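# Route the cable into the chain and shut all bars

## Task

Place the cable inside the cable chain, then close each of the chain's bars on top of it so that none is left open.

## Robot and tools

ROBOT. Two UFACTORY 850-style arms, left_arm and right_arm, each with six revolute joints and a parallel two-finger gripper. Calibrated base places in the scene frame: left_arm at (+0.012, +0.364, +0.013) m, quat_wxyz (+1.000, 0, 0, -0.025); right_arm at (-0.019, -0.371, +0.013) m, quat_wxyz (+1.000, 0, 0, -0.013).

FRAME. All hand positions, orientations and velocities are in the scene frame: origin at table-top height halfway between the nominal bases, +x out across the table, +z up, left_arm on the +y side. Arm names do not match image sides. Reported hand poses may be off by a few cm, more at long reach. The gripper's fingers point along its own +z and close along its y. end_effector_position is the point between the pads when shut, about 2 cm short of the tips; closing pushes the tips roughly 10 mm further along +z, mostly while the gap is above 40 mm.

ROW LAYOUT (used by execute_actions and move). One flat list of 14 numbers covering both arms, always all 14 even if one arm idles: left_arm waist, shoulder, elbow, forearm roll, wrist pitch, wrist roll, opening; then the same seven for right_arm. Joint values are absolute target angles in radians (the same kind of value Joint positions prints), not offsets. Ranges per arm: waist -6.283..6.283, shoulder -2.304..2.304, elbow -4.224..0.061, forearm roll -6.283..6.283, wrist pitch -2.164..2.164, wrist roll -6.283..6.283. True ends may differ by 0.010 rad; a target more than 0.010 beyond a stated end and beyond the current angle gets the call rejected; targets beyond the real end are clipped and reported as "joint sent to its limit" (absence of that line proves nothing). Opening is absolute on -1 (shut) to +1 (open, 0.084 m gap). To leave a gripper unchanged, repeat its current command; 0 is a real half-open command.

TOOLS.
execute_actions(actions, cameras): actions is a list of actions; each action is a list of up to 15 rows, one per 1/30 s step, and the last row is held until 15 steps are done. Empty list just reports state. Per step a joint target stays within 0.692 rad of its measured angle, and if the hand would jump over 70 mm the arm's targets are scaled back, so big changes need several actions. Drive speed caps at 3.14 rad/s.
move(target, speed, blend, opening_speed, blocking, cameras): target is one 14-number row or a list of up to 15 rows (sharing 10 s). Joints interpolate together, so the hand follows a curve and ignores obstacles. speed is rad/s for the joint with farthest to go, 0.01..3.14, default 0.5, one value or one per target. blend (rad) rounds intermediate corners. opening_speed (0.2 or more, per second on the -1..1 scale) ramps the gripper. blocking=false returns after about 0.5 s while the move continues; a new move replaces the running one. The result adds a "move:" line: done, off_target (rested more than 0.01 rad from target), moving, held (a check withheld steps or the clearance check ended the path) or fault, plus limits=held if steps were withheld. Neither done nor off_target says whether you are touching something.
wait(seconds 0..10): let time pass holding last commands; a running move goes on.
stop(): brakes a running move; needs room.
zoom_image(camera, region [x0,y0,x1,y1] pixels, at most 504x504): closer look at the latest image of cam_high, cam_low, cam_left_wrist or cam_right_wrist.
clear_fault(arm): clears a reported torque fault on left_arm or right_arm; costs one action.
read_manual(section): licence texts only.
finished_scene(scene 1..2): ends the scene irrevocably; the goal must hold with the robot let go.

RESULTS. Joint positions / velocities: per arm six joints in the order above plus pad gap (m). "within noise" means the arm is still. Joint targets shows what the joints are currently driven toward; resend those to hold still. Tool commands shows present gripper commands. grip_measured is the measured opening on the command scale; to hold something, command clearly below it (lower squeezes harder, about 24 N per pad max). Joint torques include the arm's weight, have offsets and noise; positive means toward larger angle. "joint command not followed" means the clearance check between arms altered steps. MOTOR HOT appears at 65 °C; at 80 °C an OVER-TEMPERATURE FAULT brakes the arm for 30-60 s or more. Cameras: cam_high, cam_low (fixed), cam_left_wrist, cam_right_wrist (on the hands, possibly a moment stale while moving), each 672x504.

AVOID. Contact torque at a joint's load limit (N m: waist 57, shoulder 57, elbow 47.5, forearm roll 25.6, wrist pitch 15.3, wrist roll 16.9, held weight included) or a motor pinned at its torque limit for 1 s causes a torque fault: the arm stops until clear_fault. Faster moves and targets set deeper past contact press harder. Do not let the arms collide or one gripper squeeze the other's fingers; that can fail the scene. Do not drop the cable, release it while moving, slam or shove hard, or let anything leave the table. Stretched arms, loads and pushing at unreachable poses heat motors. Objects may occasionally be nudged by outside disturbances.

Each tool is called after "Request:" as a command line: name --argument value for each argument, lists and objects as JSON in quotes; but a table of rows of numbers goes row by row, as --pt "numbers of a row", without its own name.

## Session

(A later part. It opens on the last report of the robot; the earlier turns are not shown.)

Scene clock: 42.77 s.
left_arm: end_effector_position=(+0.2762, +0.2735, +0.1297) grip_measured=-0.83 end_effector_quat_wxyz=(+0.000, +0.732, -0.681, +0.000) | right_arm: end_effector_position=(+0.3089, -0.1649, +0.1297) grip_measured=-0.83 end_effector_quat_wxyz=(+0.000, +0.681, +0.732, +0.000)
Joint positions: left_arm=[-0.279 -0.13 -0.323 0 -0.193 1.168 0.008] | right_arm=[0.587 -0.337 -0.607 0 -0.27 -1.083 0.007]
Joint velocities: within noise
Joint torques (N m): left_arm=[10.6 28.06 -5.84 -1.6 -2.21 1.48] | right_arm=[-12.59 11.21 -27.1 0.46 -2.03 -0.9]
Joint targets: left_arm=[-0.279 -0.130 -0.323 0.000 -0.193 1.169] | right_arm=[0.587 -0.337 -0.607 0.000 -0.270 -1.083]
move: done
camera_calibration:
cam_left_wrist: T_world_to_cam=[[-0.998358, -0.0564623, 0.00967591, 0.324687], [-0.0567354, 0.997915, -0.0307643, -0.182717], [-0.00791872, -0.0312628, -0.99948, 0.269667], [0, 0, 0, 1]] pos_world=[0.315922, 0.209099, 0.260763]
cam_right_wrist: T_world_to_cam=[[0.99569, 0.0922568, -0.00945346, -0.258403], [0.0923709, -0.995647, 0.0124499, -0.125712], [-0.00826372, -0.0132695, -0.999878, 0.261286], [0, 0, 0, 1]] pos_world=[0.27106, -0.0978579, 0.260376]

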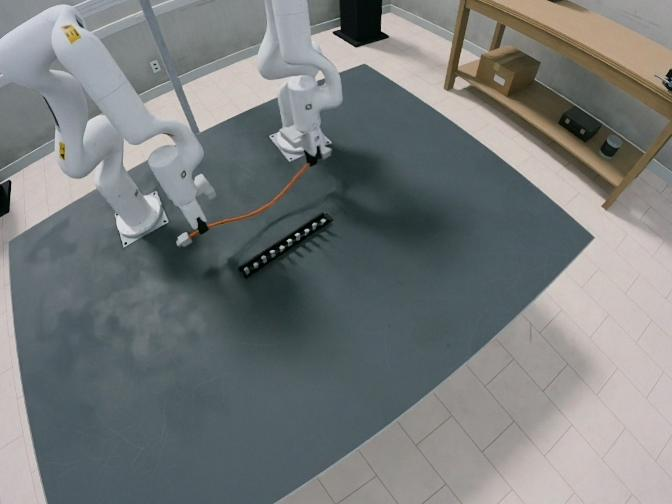

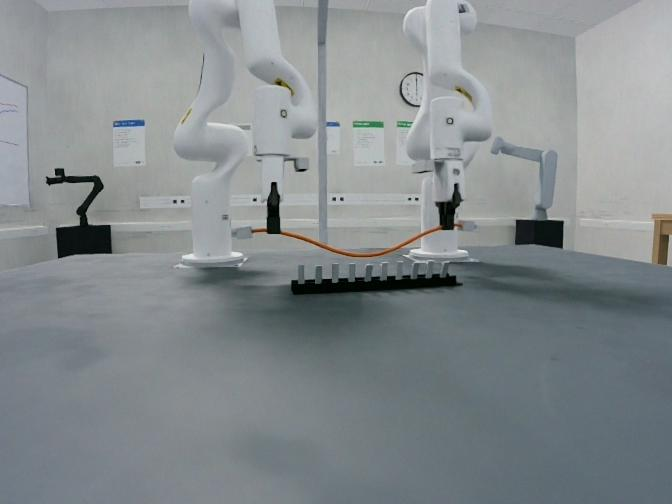

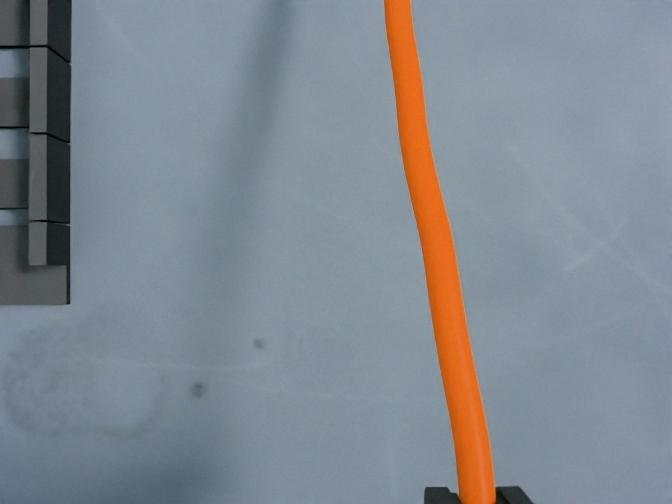

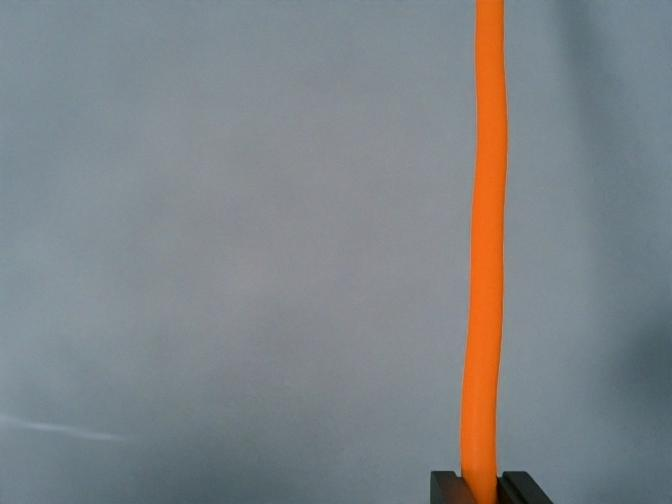

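Request:
move --pt "-0.1414 -0.4373 -0.7254 0 -0.2881 1.3043 -1.0 0.4094 -0.6070 -1.0106 0 -0.4036 -1.2625 -1.0" --speed 0.3

Request:
zoom_image --camera "cam_low" --region '[220, 200, 500, 310]'

Request:
zoom_image --camera "cam_high" --region '[160, 150, 380, 320]'

Scene clock: 50.13 s.
left_arm: end_effector_position=(+0.4337, +0.2819, +0.1197) grip_measured=-0.83 end_effector_quat_wxyz=(+0.000, +0.733, -0.680, +0.000) | right_arm: end_effector_position=(+0.4701, -0.1735, +0.1197) grip_measured=-0.83 end_effector_quat_wxyz=(+0.000, +0.680, +0.733, +0.000)
Joint positions: left_arm=[-0.141 -0.437 -0.725 0 -0.288 1.304 0.008] | right_arm=[0.409 -0.607 -1.01 0 -0.404 -1.262 0.007]
Joint velocities: within noise
Joint torques (N m): left_arm=[11.36 17.85 -32.74 -1.24 -2.19 1.5] | right_arm=[-12.02 20.22 -29.84 0.39 -2.14 -0.93]
Joint targets: left_arm=[-0.141 -0.437 -0.725 0.000 -0.288 1.304] | right_arm=[0.409 -0.607 -1.011 0.000 -0.404 -1.263]
move: done
camera_calibration:
cam_left_wrist: T_world_to_cam=[[-0.99826, -0.0581622, 0.009701, 0.483013], [-0.0584352, 0.997817, -0.0307557, -0.181641], [-0.00789101, -0.0312691, -0.99948, 0.261171], [0, 0, 0, 1]] pos_world=[0.47362, 0.217504, 0.250763]
cam_right_wrist: T_world_to_cam=[[0.995503, 0.0942575, -0.00945924, -0.417799], [0.0943716, -0.995459, 0.0124362, -0.149972], [-0.00824408, -0.013273, -0.999878, 0.252494], [0, 0, 0, 1]] pos_world=[0.432154, -0.106559, 0.250376]

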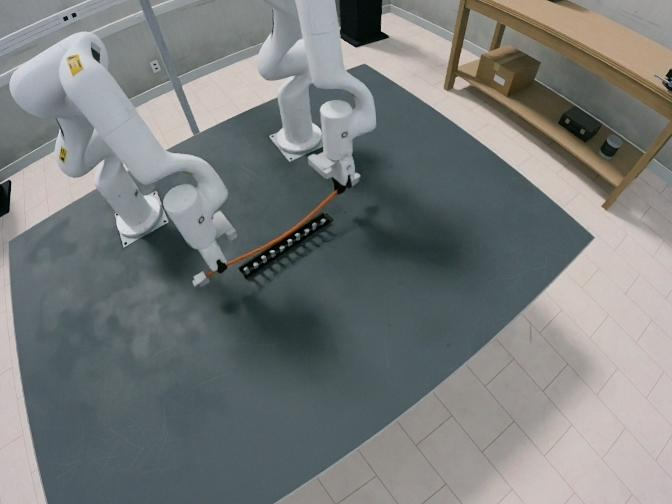

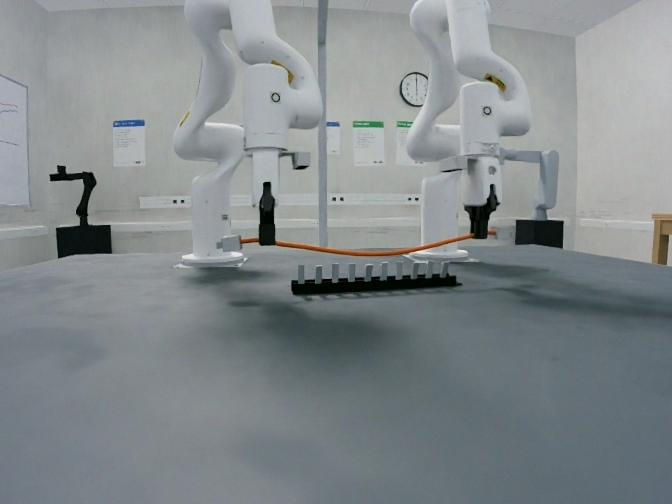

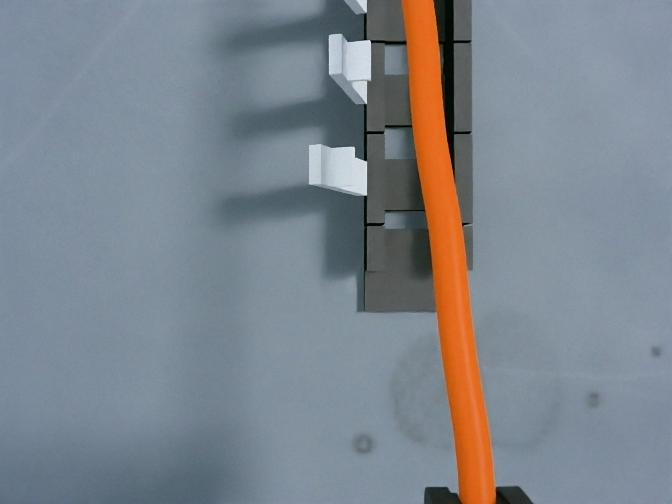

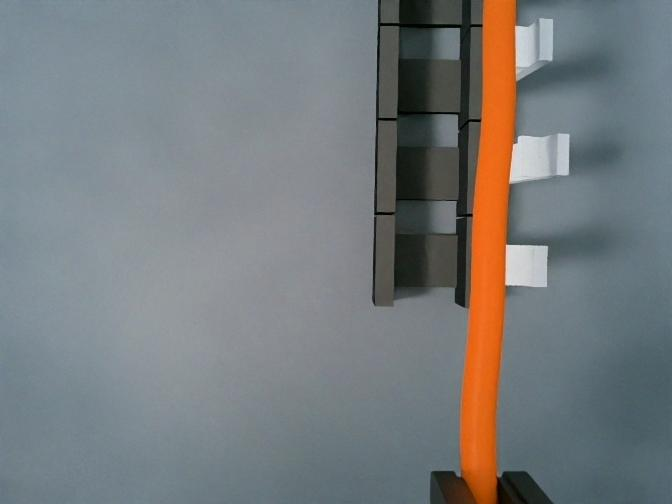

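Scaled by 1.800 from the camera's 672x504 image, which has a finer 960x720 frame.

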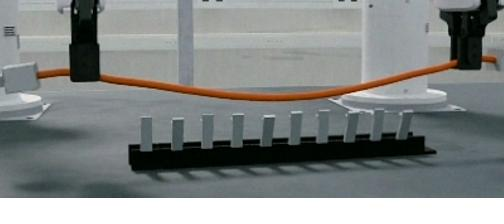

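Scaled by 2.291 from the camera's 672x504 image, which has a finer 960x720 frame.

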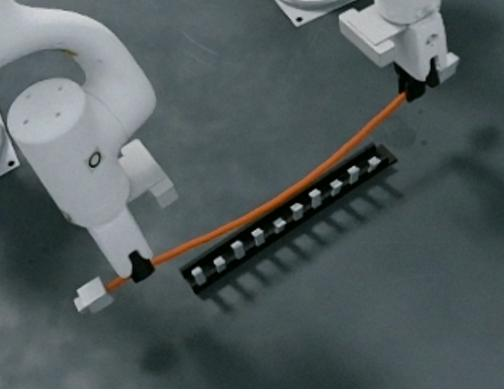

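Request:
move --pt "-0.1378 -0.5605 -0.7379 0 -0.1774 1.3952 -1.0 0.4065 -0.7072 -1.0206 0 -0.3134 -1.3526 -1.0" --speed 0.2

Request:
zoom_image --camera "cam_low" --region '[220, 210, 500, 310]'

Request:
zoom_image --camera "cam_high" --region '[180, 170, 360, 300]'

Scene clock: 55.20 s.
left_arm: end_effector_position=(+0.4342, +0.2834, +0.0698) grip_measured=-0.83 end_effector_quat_wxyz=(+0.000, +0.703, -0.712, +0.000) | right_arm: end_effector_position=(+0.4705, -0.1750, +0.0698) grip_measured=-0.83 end_effector_quat_wxyz=(+0.000, +0.648, +0.762, +0.000)
Joint positions: left_arm=[-0.138 -0.56 -0.738 0 -0.178 1.395 0.008] | right_arm=[0.407 -0.707 -1.021 0 -0.314 -1.352 0.007]
Joint velocities: within noise
Joint torques (N m): left_arm=[11.08 20.79 -30.17 -1.69 2.12 1.61] | right_arm=[-13.15 22.78 -28.09 0.38 2.13 -0.83]
Joint targets: left_arm=[-0.138 -0.561 -0.738 0.000 -0.177 1.395] | right_arm=[0.406 -0.707 -1.021 0.000 -0.313 -1.353]
move: done
camera_calibration:
cam_left_wrist: T_world_to_cam=[[-0.999535, 0.0289545, 0.00961062, 0.459953], [0.0286465, 0.999116, -0.0307757, -0.222797], [-0.0104932, -0.030486, -0.99948, 0.212251], [0, 0, 0, 1]] pos_world=[0.468348, 0.215753, 0.200864]
cam_right_wrist: T_world_to_cam=[[0.983546, 0.180412, -0.00937985, -0.397858], [0.180521, -0.983493, 0.0123983, -0.189334], [-0.0069882, -0.0138876, -0.999879, 0.201885], [0, 0, 0, 1]] pos_world=[0.426901, -0.111626, 0.200477]

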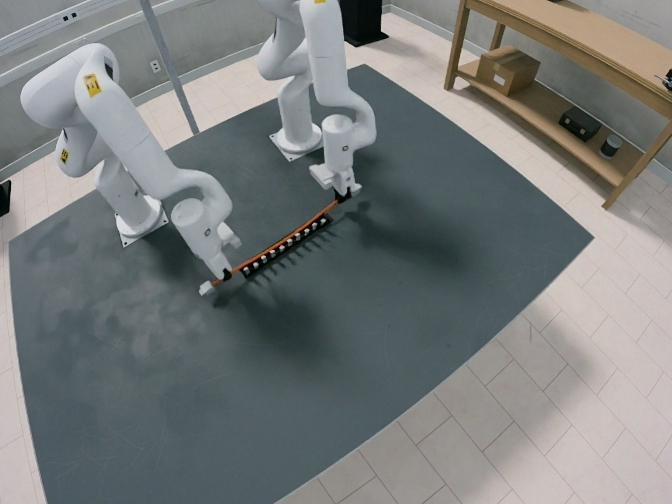

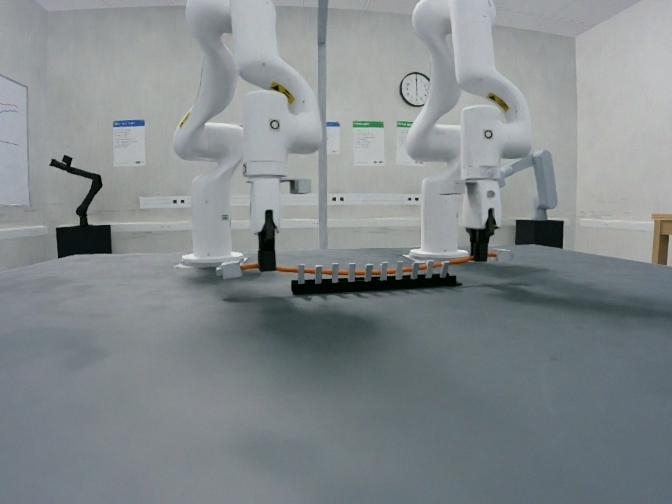

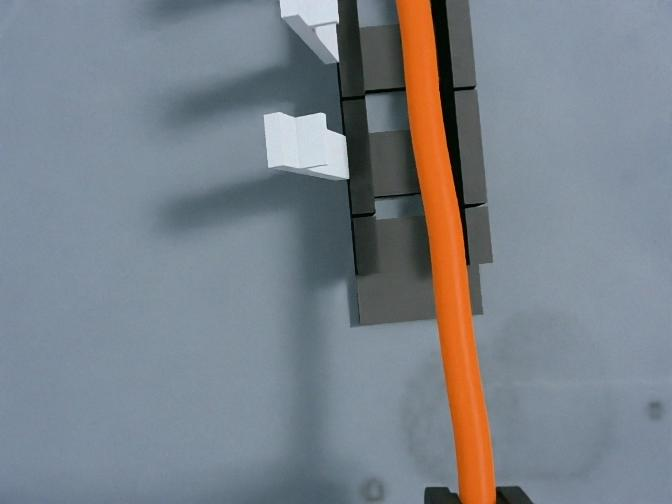

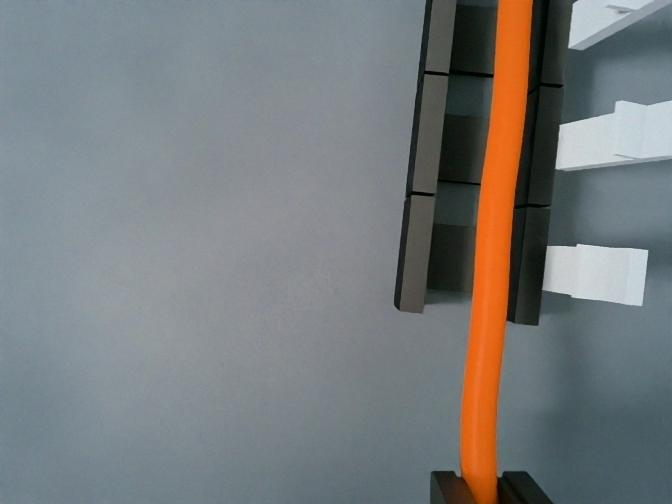

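Scaled by 1.800 from the camera's 672x504 image, which has a finer 960x720 frame.

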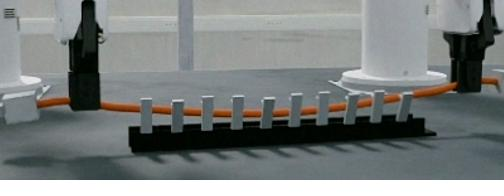

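Scaled by 2.800 from the camera's 672x504 image, which has a finer 960x720 frame.

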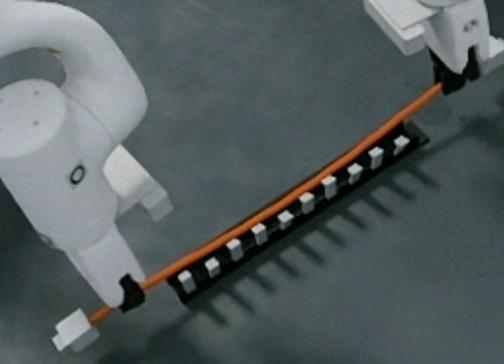

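Request:
move --pt "-0.1378 -0.6714 -0.7610 0 -0.0896 1.3952 -1.0 0.4065 -0.7990 -1.0415 0 -0.2425 -1.3526 -1.0" --speed 0.08

Request:
zoom_image --camera "cam_low" --region '[220, 210, 500, 310]'

Request:
zoom_image --camera "cam_high" --region '[180, 170, 360, 300]'

Scene clock: 58.47 s.
left_arm: end_effector_position=(+0.4342, +0.2834, +0.0268) grip_measured=-0.83 end_effector_quat_wxyz=(+0.000, +0.703, -0.712, +0.000) | right_arm: end_effector_position=(+0.4706, -0.1751, +0.0268) grip_measured=-0.83 end_effector_quat_wxyz=(+0.000, +0.648, +0.762, +0.000)
Joint positions: left_arm=[-0.138 -0.671 -0.761 0 -0.09 1.395 0.008] | right_arm=[0.406 -0.799 -1.041 0 -0.243 -1.353 0.007]
Joint velocities: within noise
Joint torques (N m): left_arm=[4.25 21.59 -28.34 -1.55 2.31 1.51] | right_arm=[-2.76 23.82 -27.24 0.28 2.59 -0.92]
Joint targets: left_arm=[-0.138 -0.671 -0.761 0.000 -0.090 1.395] | right_arm=[0.406 -0.799 -1.041 0.000 -0.242 -1.353]
move: done
camera_calibration:
cam_left_wrist: T_world_to_cam=[[-0.999532, 0.0290545, 0.00960914, 0.460341], [0.0287464, 0.999113, -0.0307762, -0.224266], [-0.0104948, -0.0304855, -0.99948, 0.169277], [0, 0, 0, 1]] pos_world=[0.468349, 0.215852, 0.157864]
cam_right_wrist: T_world_to_cam=[[0.983525, 0.180526, -0.00938018, -0.398221], [0.180634, -0.983472, 0.0123975, -0.188945], [-0.00698706, -0.0138877, -0.999879, 0.158889], [0, 0, 0, 1]] pos_world=[0.426901, -0.111726, 0.157477]

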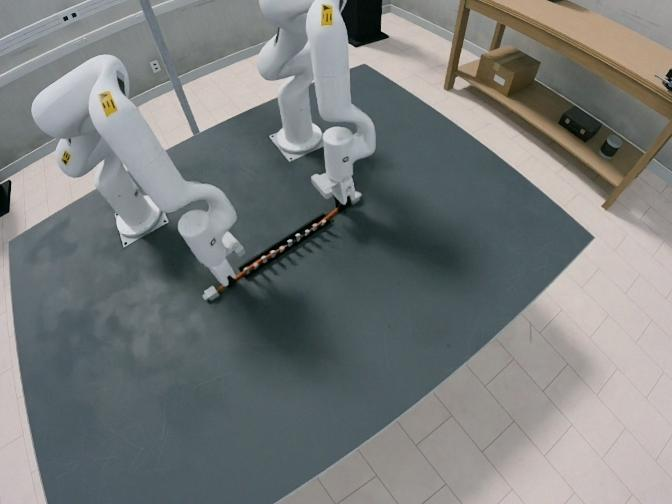

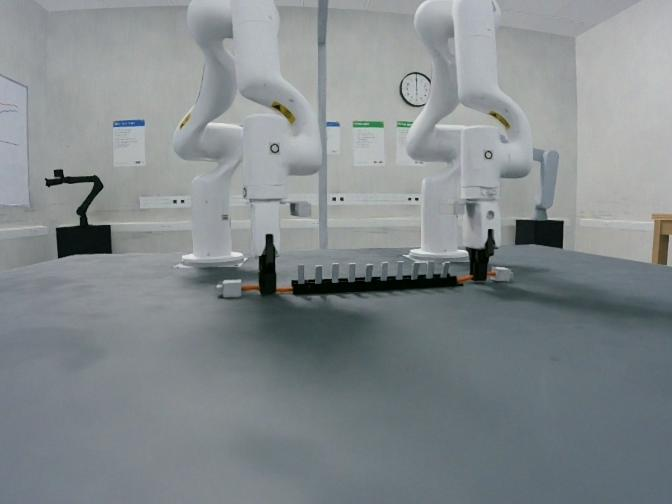

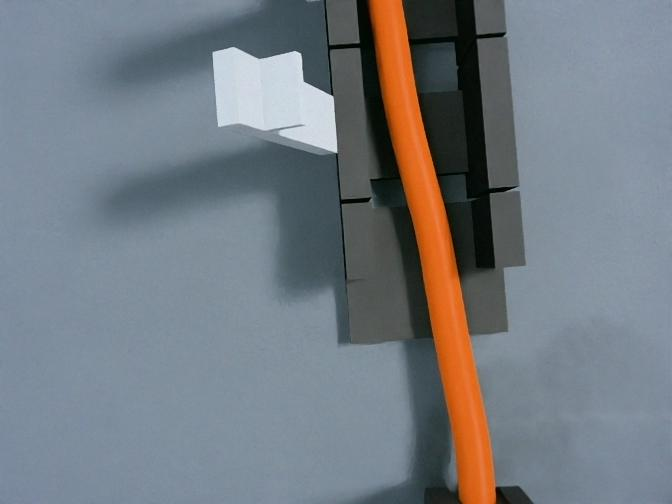

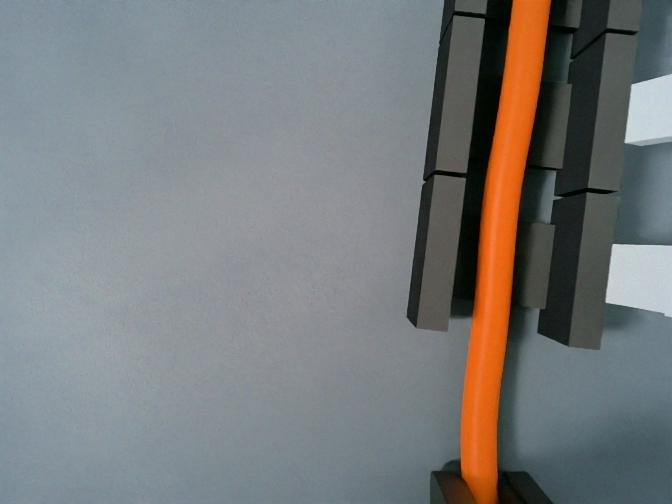

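Scaled by 1.800 from the camera's 672x504 image, which has a finer 960x720 frame.

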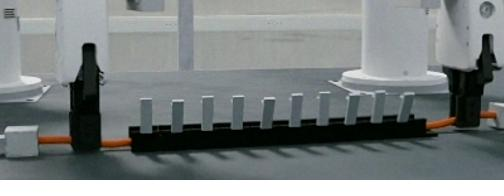

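Scaled by 2.800 from the camera's 672x504 image, which has a finer 960x720 frame.

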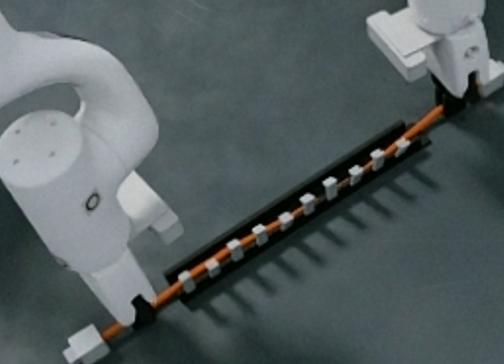

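Request:
zoom_image --camera "cam_left_wrist" --region '[190, 0, 540, 350]'

Request:
zoom_image --camera "cam_right_wrist" --region '[400, 0, 672, 360]'

Scaled by 1.440 from the camera's 672x504 image, which has a finer 960x720 frame.

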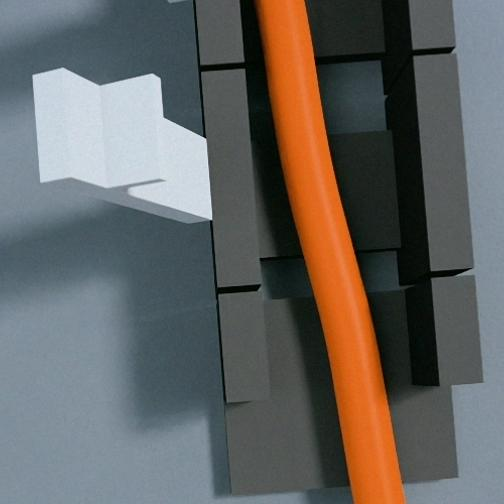

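Scaled by 1.400 from the camera's 672x504 image, which has a finer 960x720 frame.

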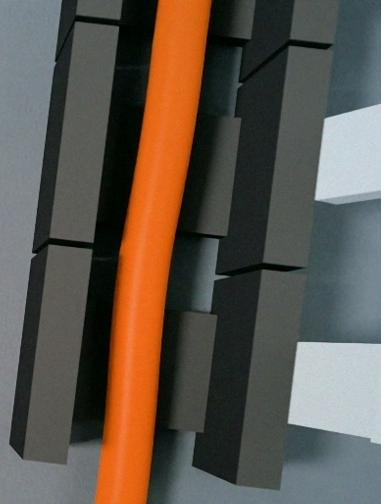

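Request:
move --pt "-0.1378 -0.6714 -0.7610 0 -0.0896 1.3952 -1.0 0.4065 -0.7990 -1.0415 0 -0.2425 -1.3526 -0.4" --pt "-0.1378 -0.6714 -0.7610 0 -0.0896 1.3952 -1.0 0.4065 -0.6458 -1.0123 0 -0.3665 -1.3526 -0.4" --speed 0.15 --opening_speed 0.8

Request:
zoom_image --camera "cam_high" --region '[180, 170, 360, 300]'

Scene clock: 65.47 s.
left_arm: end_effector_position=(+0.4342, +0.2834, +0.0267) grip_measured=-0.83 end_effector_quat_wxyz=(+0.000, +0.702, -0.712, +0.000) | right_arm: end_effector_position=(+0.4705, -0.1751, +0.0996) grip_measured=-0.42 end_effector_quat_wxyz=(+0.000, +0.648, +0.762, +0.000)
Joint positions: left_arm=[-0.138 -0.671 -0.761 0 -0.09 1.395 0.008] | right_arm=[0.407 -0.646 -1.012 0 -0.366 -1.353 0.026]
Joint velocities: within noise
Joint torques (N m): left_arm=[-3.58 22 -18.35 -1.19 1.86 1.39] | right_arm=[4.37 51.41 -11.42 0.45 -2.22 -0.81]
Joint targets: left_arm=[-0.138 -0.671 -0.761 0.000 -0.090 1.395] | right_arm=[0.406 -0.646 -1.012 0.000 -0.366 -1.353]
move: done
camera_calibration:
cam_left_wrist: T_world_to_cam=[[-0.999532, 0.0290545, 0.00960914, 0.460345], [0.0287464, 0.999113, -0.0307762, -0.224169], [-0.0104948, -0.0304855, -0.99948, 0.169174], [0, 0, 0, 1]] pos_world=[0.468349, 0.215752, 0.157764]
cam_right_wrist: T_world_to_cam=[[0.983507, 0.180623, -0.0094788, -0.397515], [0.180732, -0.983454, 0.0123788, -0.189785], [-0.00708608, -0.0138878, -0.999878, 0.231723], [0, 0, 0, 1]] pos_world=[0.426901, -0.111627, 0.230277]

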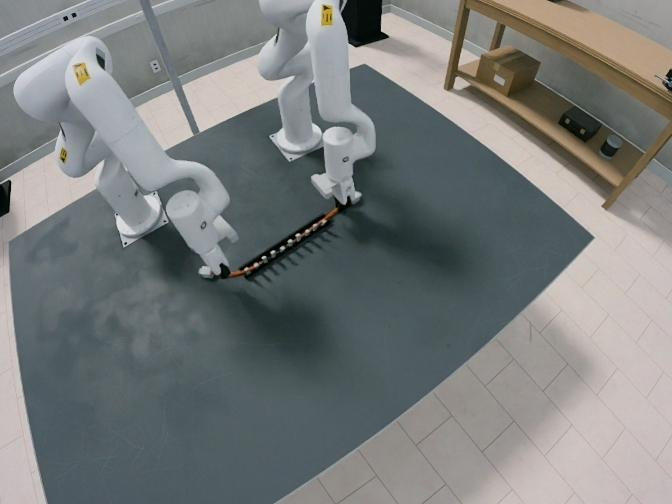

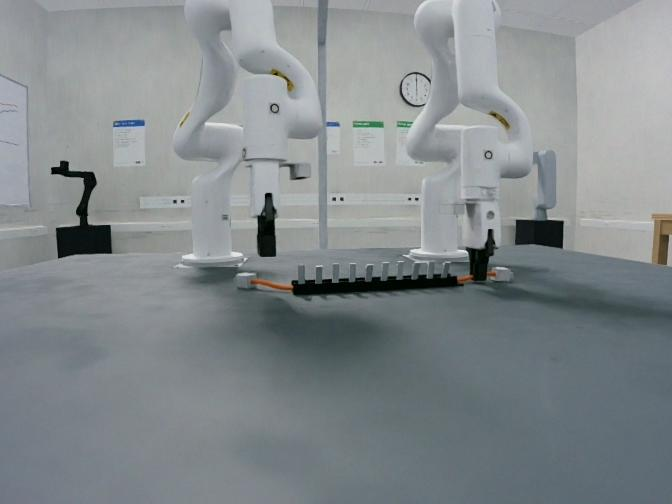

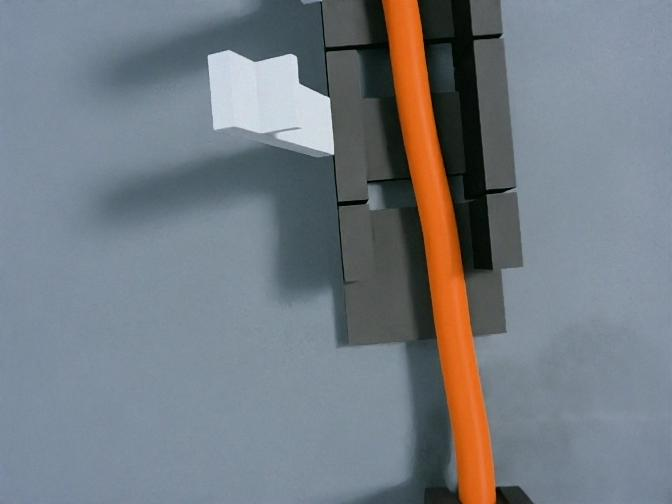

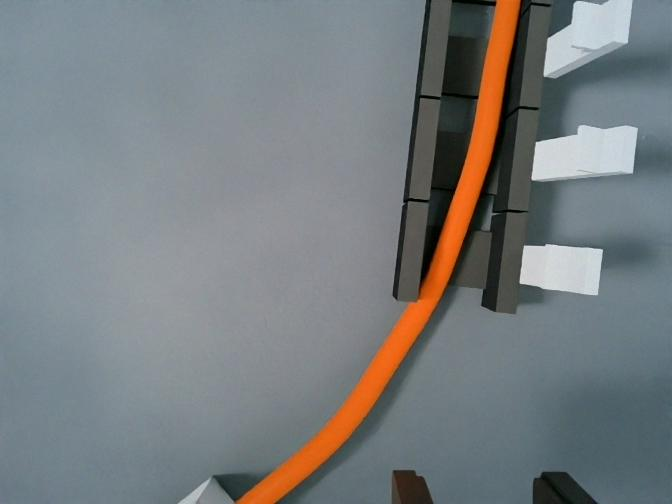

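Scaled by 2.800 from the camera's 672x504 image, which has a finer 960x720 frame.

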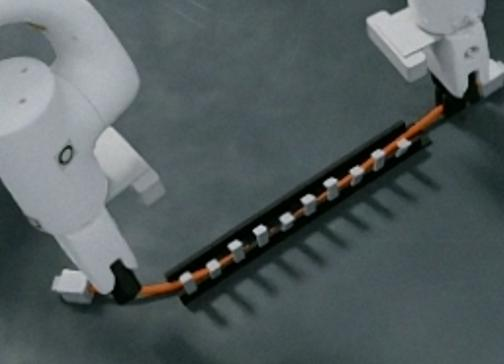

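Request:
zoom_image --camera "cam_right_wrist" --region '[340, 0, 660, 360]'

Request:
zoom_image --camera "cam_low" --region '[220, 240, 400, 310]'

Scaled by 1.400 from the camera's 672x504 image, which has a finer 960x720 frame.

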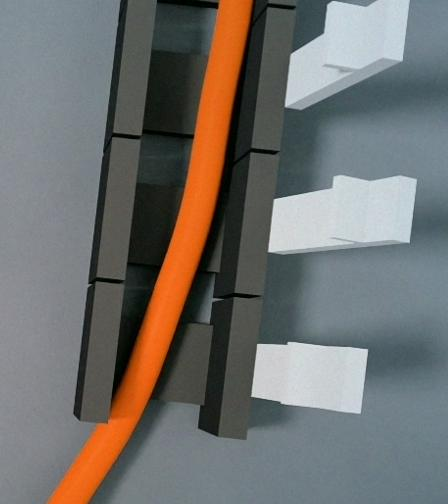

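Scaled by 2.800 from the camera's 672x504 image, which has a finer 960x720 frame.

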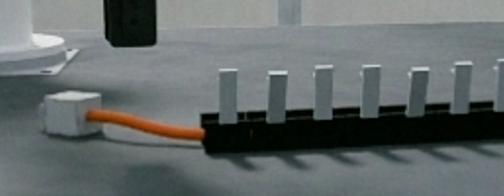

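Request:
move --pt "-0.1378 -0.6714 -0.7610 0 -0.0896 1.3952 -1.0 0.4733 -0.8076 -1.3071 0 -0.4995 -1.1986 -1.0" --pt "-0.1378 -0.6714 -0.7610 0 -0.0896 1.3952 -1.0 0.4733 -0.8833 -1.3201 0 -0.4368 -1.1986 -1.0" --pt "-0.1378 -0.6714 -0.7610 0 -0.0896 1.3952 -1.0 0.5215 -0.7693 -1.0965 0 -0.3272 -1.1504 -1.0" --speed '[0.4, 0.15, 0.2]' --blend '[0.02, 0.0, 0]'

Request:
zoom_image --camera "cam_low" --region '[220, 220, 420, 310]'

Request:
zoom_image --camera "cam_high" --region '[200, 190, 340, 290]'

Scene clock: 71.63 s.
left_arm: end_effector_position=(+0.4342, +0.2834, +0.0267) grip_measured=-0.83 end_effector_quat_wxyz=(+0.000, +0.703, -0.712, +0.000) | right_arm: end_effector_position=(+0.4650, -0.1093, +0.0572) grip_measured=-1.00 end_effector_quat_wxyz=(+0.000, +0.680, +0.733, +0.000)
Joint positions: left_arm=[-0.138 -0.671 -0.761 0 -0.09 1.395 0.008] | right_arm=[0.521 -0.769 -1.097 0 -0.327 -1.15 0]
Joint velocities: within noise
Joint torques (N m): left_arm=[9.81 24.68 -7.49 -0.82 1.38 1.27] | right_arm=[10.39 54.16 -11.16 0.44 2.2 0.95]
Joint targets: left_arm=[-0.138 -0.671 -0.761 0.000 -0.090 1.395] | right_arm=[0.522 -0.769 -1.097 0.000 -0.327 -1.150]
move: done
camera_calibration:
cam_left_wrist: T_world_to_cam=[[-0.999532, 0.0290545, 0.00960914, 0.460345], [0.0287464, 0.999113, -0.0307762, -0.224169], [-0.0104948, -0.0304855, -0.99948, 0.169174], [0, 0, 0, 1]] pos_world=[0.468349, 0.215752, 0.157764]
cam_right_wrist: T_world_to_cam=[[0.995503, 0.0942575, -0.00945924, -0.419364], [0.0943716, -0.995459, 0.0124362, -0.0848051], [-0.00824408, -0.013273, -0.999878, 0.190812], [0, 0, 0, 1]] pos_world=[0.427054, -0.0423592, 0.187876]

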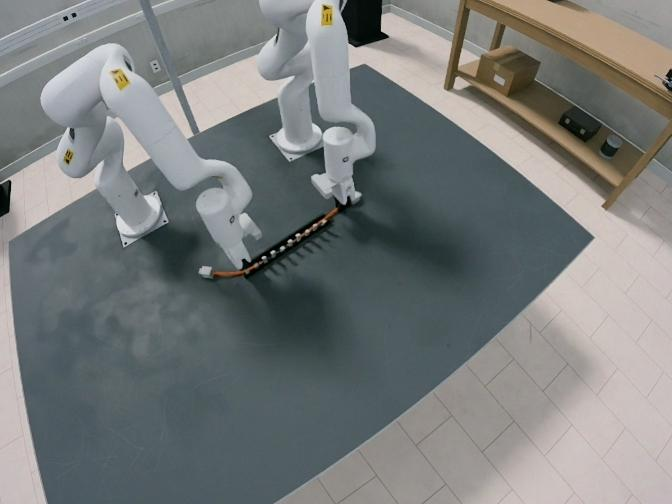

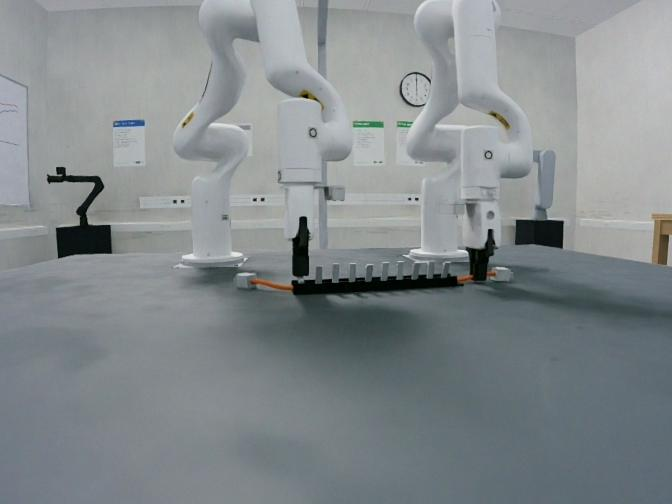

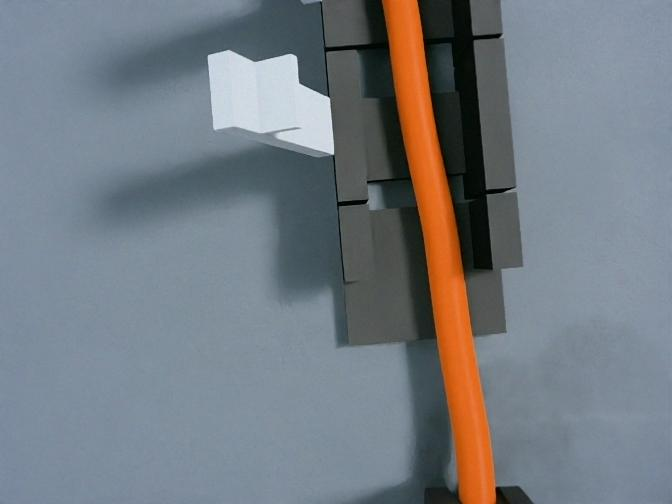

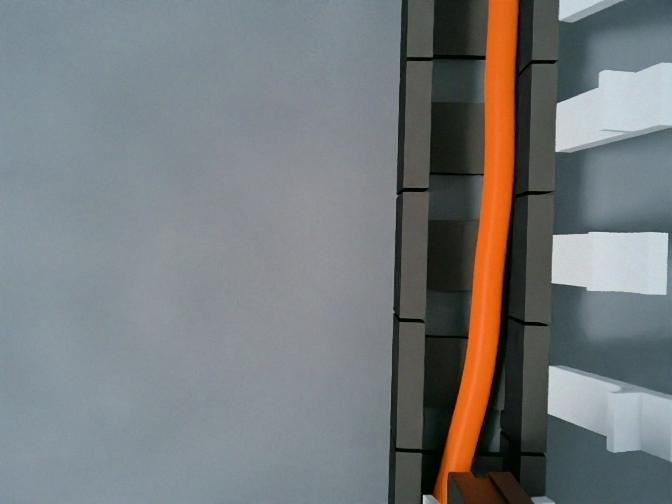

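Scaled by 2.520 from the camera's 672x504 image, which has a finer 960x720 frame.

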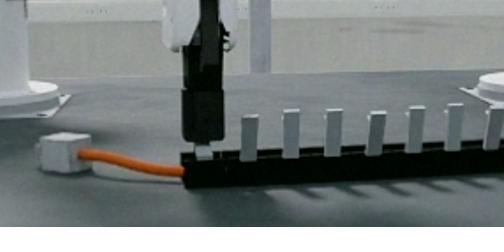

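Scaled by 3.600 from the camera's 672x504 image, which has a finer 960x720 frame.

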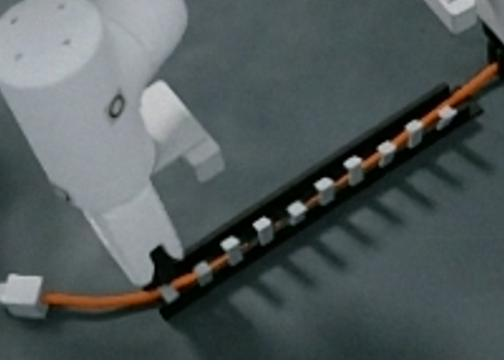

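Request:
move --pt "-0.1378 -0.6714 -0.7610 0 -0.0896 1.3952 -1.0 0.5215 -0.7949 -1.1023 0 -0.3074 -1.1504 -1.0" --speed 0.05 --cameras '["cam_right_wrist", "cam_low", "cam_high"]'

Request:
zoom_image --camera "cam_low" --region '[220, 220, 420, 310]'

Request:
zoom_image --camera "cam_right_wrist" --region '[360, 340, 672, 504]'

Scene clock: 73.20 s.
left_arm: end_effector_position=(+0.4342, +0.2834, +0.0267) grip_measured=-0.83 end_effector_quat_wxyz=(+0.000, +0.703, -0.712, +0.000) | right_arm: end_effector_position=(+0.4790, -0.1017, +0.0761) grip_measured=-1.00 end_effector_quat_wxyz=(+0.008, +0.680, +0.733, +0.023)
Joint positions: left_arm=[-0.138 -0.671 -0.761 0 -0.09 1.395 0.008] | right_arm=[0.522 -0.738 -1.102 0 -0.314 -1.15 0]
Joint velocities: within noise
Joint torques (N m): left_arm=[8.54 27.53 -4.24 -0.33 1.22 1.4] | right_arm=[-0.17 54.31 -19.98 0.42 1.54 0.07]
Joint targets: left_arm=[-0.138 -0.671 -0.761 0.000 -0.090 1.395] | right_arm=[0.522 -0.737 -1.102 0.000 -0.313 -1.150]
Tool commands: left_gripper/opening=-1.0 right_gripper/opening=-1.0
TORQUE FAULT: the external load on the shoulder of the right arm reached its load limit, and that arm stopped. The contact can be on any part of that arm beyond that joint, not only on its tool. A torque fault puts only its own arm into a fault stop. That arm's remaining commands of this call were not run. The hold on the shoulder of that arm was moved back by the arm itself, up to 3 degrees, as the stop began. That arm is still stopped at the end of this call. While its stop runs, that arm, its gripper or tool too, takes no new command.
CLEAR FAULT: the right arm stays stopped (state 4) until you call clear_fault(arm="right_arm").
End effector pose when the fault began: right_arm: position (+0.4653, -0.1091, +0.0479), quat_wxyz (+0.000, +0.680, +0.733, +0.000)
Joint positions when the fault began: right_arm=[0.522 -0.789 -1.102 0 -0.313 -1.15 0]
move: fault (right_arm); right_arm: the shoulder is farthest, 0.056 rad from its target
camera_calibration:
cam_right_wrist: T_world_to_cam=[[0.994927, 0.0939456, 0.0359657, -0.437071], [0.0942505, -0.995525, -0.00687374, -0.0772793], [0.0351589, 0.0102287, -0.999329, 0.191459], [0, 0, 0, 1]] pos_world=[0.435407, -0.0378309, 0.206519]
Images, in order (width x height): cam_high 672x504, cam_low 672x504, cam_right_wrist 672x504.

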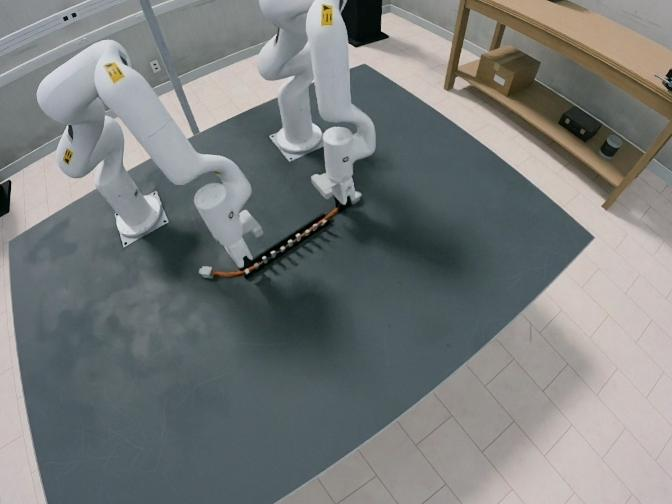

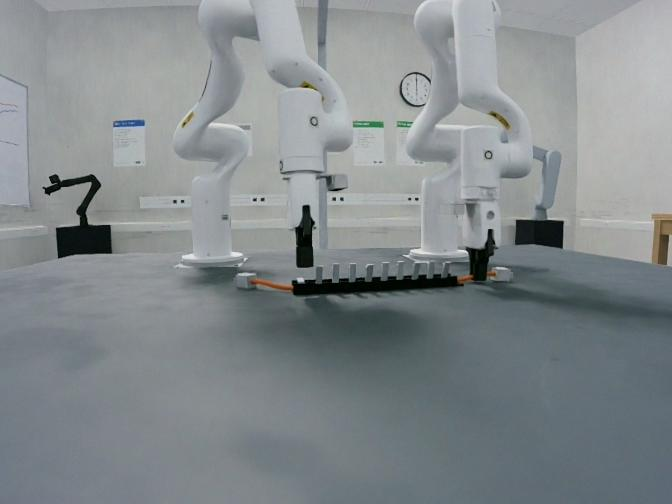

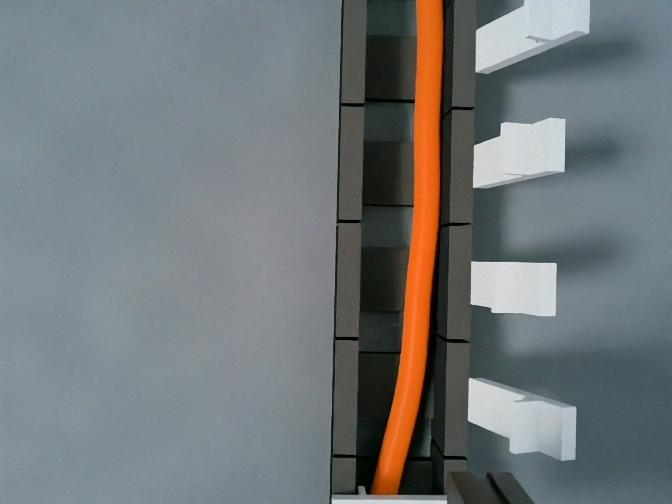

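Scaled by 2.520 from the camera's 672x504 image, which has a finer 960x720 frame.

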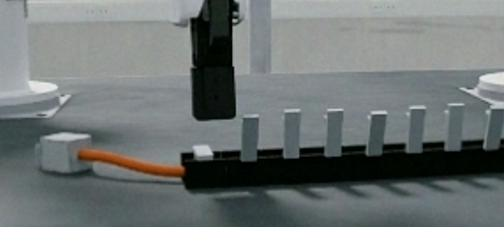

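Scaled by 1.615 from the camera's 672x504 image, which has a finer 960x720 frame.

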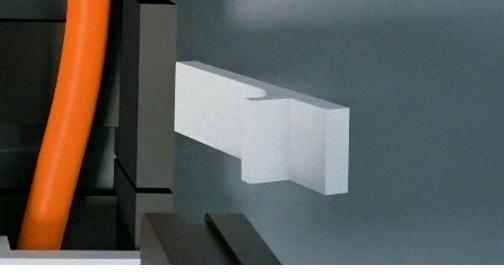

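Request:
clear_fault --arm "right_arm" --cameras '["cam_right_wrist"]'

Scene clock: 73.63 s.
left_arm: end_effector_position=(+0.4342, +0.2834, +0.0267) grip_measured=-0.83 end_effector_quat_wxyz=(+0.000, +0.703, -0.712, +0.000) | right_arm: end_effector_position=(+0.4791, -0.1017, +0.0762) grip_measured=-1.00 end_effector_quat_wxyz=(+0.008, +0.680, +0.733, +0.023)
Joint positions: left_arm=[-0.138 -0.671 -0.761 0 -0.09 1.395 0.008] | right_arm=[0.522 -0.738 -1.102 0 -0.314 -1.15 0]
Joint velocities: within noise
Joint torques (N m): left_arm=[9.13 24.33 -4.15 -0.56 1.17 1.3] | right_arm=[-1.2 54.67 -19.93 0.32 1.54 0.13]
Joint targets: left_arm=[-0.138 -0.671 -0.761 0.000 -0.090 1.395] | right_arm=[0.522 -0.737 -1.102 0.000 -0.313 -1.150]
Tool commands: left_gripper/opening=-1.0 right_gripper/opening=-1.0
TORQUE FAULT, CONTINUED: the right arm's stop, for the torque fault of the shoulder that an earlier result reported, is over. The call counts as one of the actions that you can send in this scene. The hold on the shoulder of that arm was moved back by the arm itself, up to 3 degrees, as the stop began. That arm's target is now where it stood when the stop ended, not its last command. That arm keeps its grip as last carried out and accepts commands again: back off and push less far.
CLEAR FAULT: your call cleared the right arm's torque fault. If a joint's load stays at its limit, that arm stops again at once.
camera_calibration:
cam_right_wrist: T_world_to_cam=[[0.994921, 0.0939379, 0.0361738, -0.437116], [0.0942477, -0.995524, -0.00695452, -0.0772606], [0.0353586, 0.0103285, -0.999321, 0.191474], [0, 0, 0, 1]] pos_world=[0.435407, -0.0378308, 0.206619]
Images, in order (width x height): cam_right_wrist 672x504.

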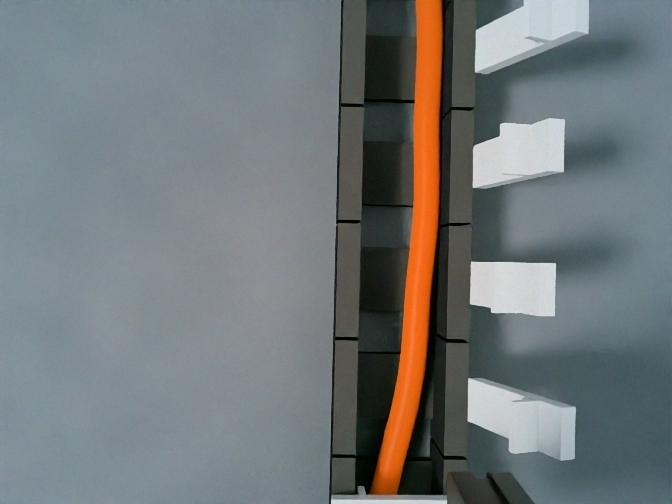

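Request:
move --pt "-0.1378 -0.6714 -0.7610 0 -0.0896 1.3952 -1.0 0.522 -0.695 -1.102 0 -0.40 -1.15 -1.0" --pt "-0.1378 -0.6714 -0.7610 0 -0.0896 1.3952 -1.0 0.5221 -0.8320 -1.3524 0 -0.5204 -1.1498 -1.0" --pt "-0.1378 -0.6714 -0.7610 0 -0.0896 1.3952 -1.0 0.5221 -0.9063 -1.3655 0 -0.4592 -1.1498 -1.0" --pt "-0.1378 -0.6714 -0.7610 0 -0.0896 1.3952 -1.0 0.5765 -0.7894 -1.1362 0 -0.3468 -1.0954 -1.0" --pt "-0.1378 -0.6714 -0.7610 0 -0.0896 1.3952 -1.0 0.5765 -0.8025 -1.1391 0 -0.3366 -1.0954 -1.0" --speed '[0.3, 0.4, 0.2, 0.2, 0.03]' --blend '[0.02, 0.02, 0, 0, 0]' --cameras '["cam_low", "cam_high", "cam_right_wrist"]'

Request:
zoom_image --camera "cam_low" --region '[220, 220, 420, 310]'

Request:
zoom_image --camera "cam_high" --region '[200, 190, 340, 290]'

Scene clock: 79.33 s.
left_arm: end_effector_position=(+0.4342, +0.2834, +0.0267) grip_measured=-0.83 end_effector_quat_wxyz=(+0.000, +0.703, -0.712, +0.000) | right_arm: end_effector_position=(+0.4605, -0.0766, +0.0508) grip_measured=-1.00 end_effector_quat_wxyz=(+0.000, +0.680, +0.733, +0.000)
Joint positions: left_arm=[-0.138 -0.671 -0.761 0 -0.09 1.395 0.008] | right_arm=[0.576 -0.802 -1.139 0 -0.337 -1.095 0]
Joint velocities: within noise
Joint torques (N m): left_arm=[8.37 28.09 -4.64 -0.3 0.8 1.23] | right_arm=[9.92 24.88 -28.22 0.23 2.28 0.92]
Joint targets: left_arm=[-0.138 -0.671 -0.761 0.000 -0.090 1.395] | right_arm=[0.577 -0.803 -1.139 0.000 -0.337 -1.095]
move: done
camera_calibration:
cam_right_wrist: T_world_to_cam=[[0.995502, 0.0942565, -0.00955878, -0.418008], [0.0943718, -0.995459, 0.0124268, -0.0517477], [-0.00834407, -0.013273, -0.999877, 0.184852], [0, 0, 0, 1]] pos_world=[0.422554, -0.00965917, 0.181477]
Images, in order (width x height): cam_high 672x504, cam_low 672x504, cam_right_wrist 672x504.

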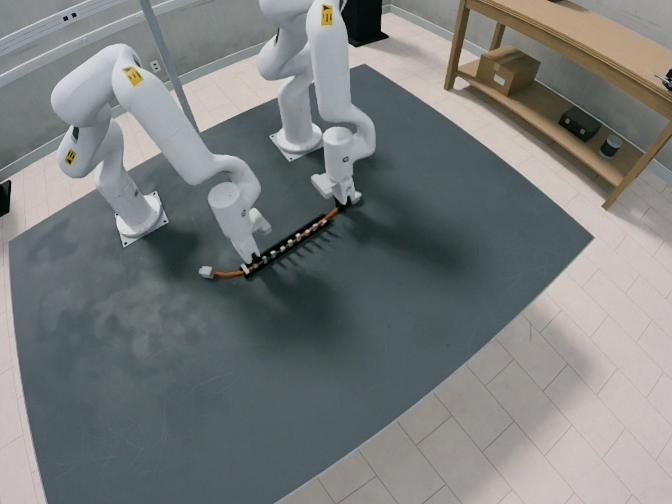

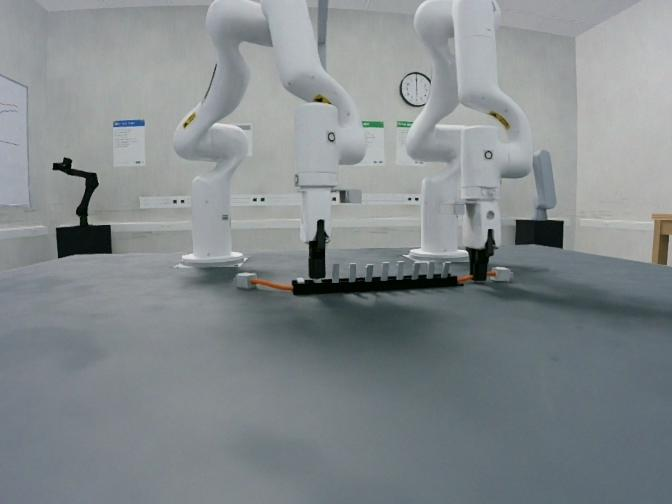

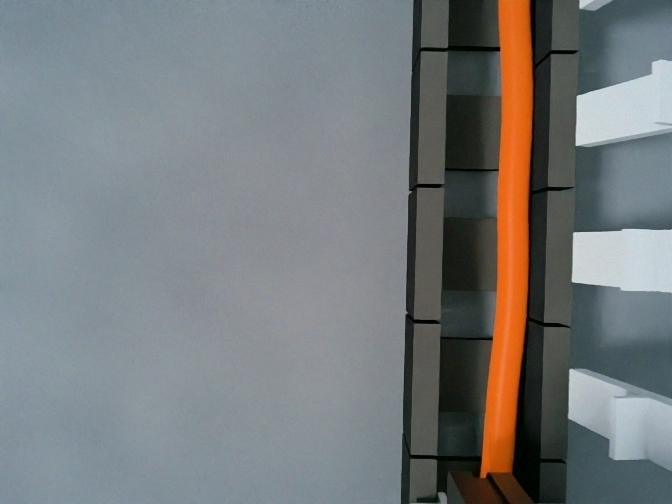

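Scaled by 2.520 from the camera's 672x504 image, which has a finer 960x720 frame.

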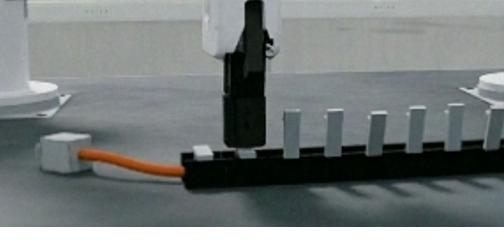

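Scaled by 3.600 from the camera's 672x504 image, which has a finer 960x720 frame.

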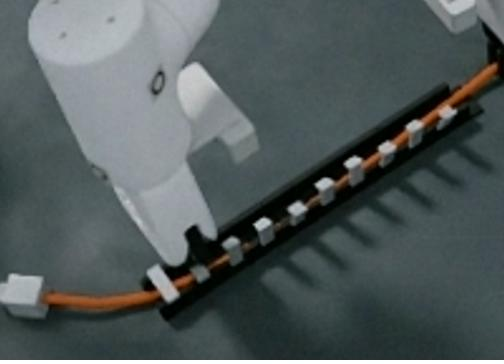

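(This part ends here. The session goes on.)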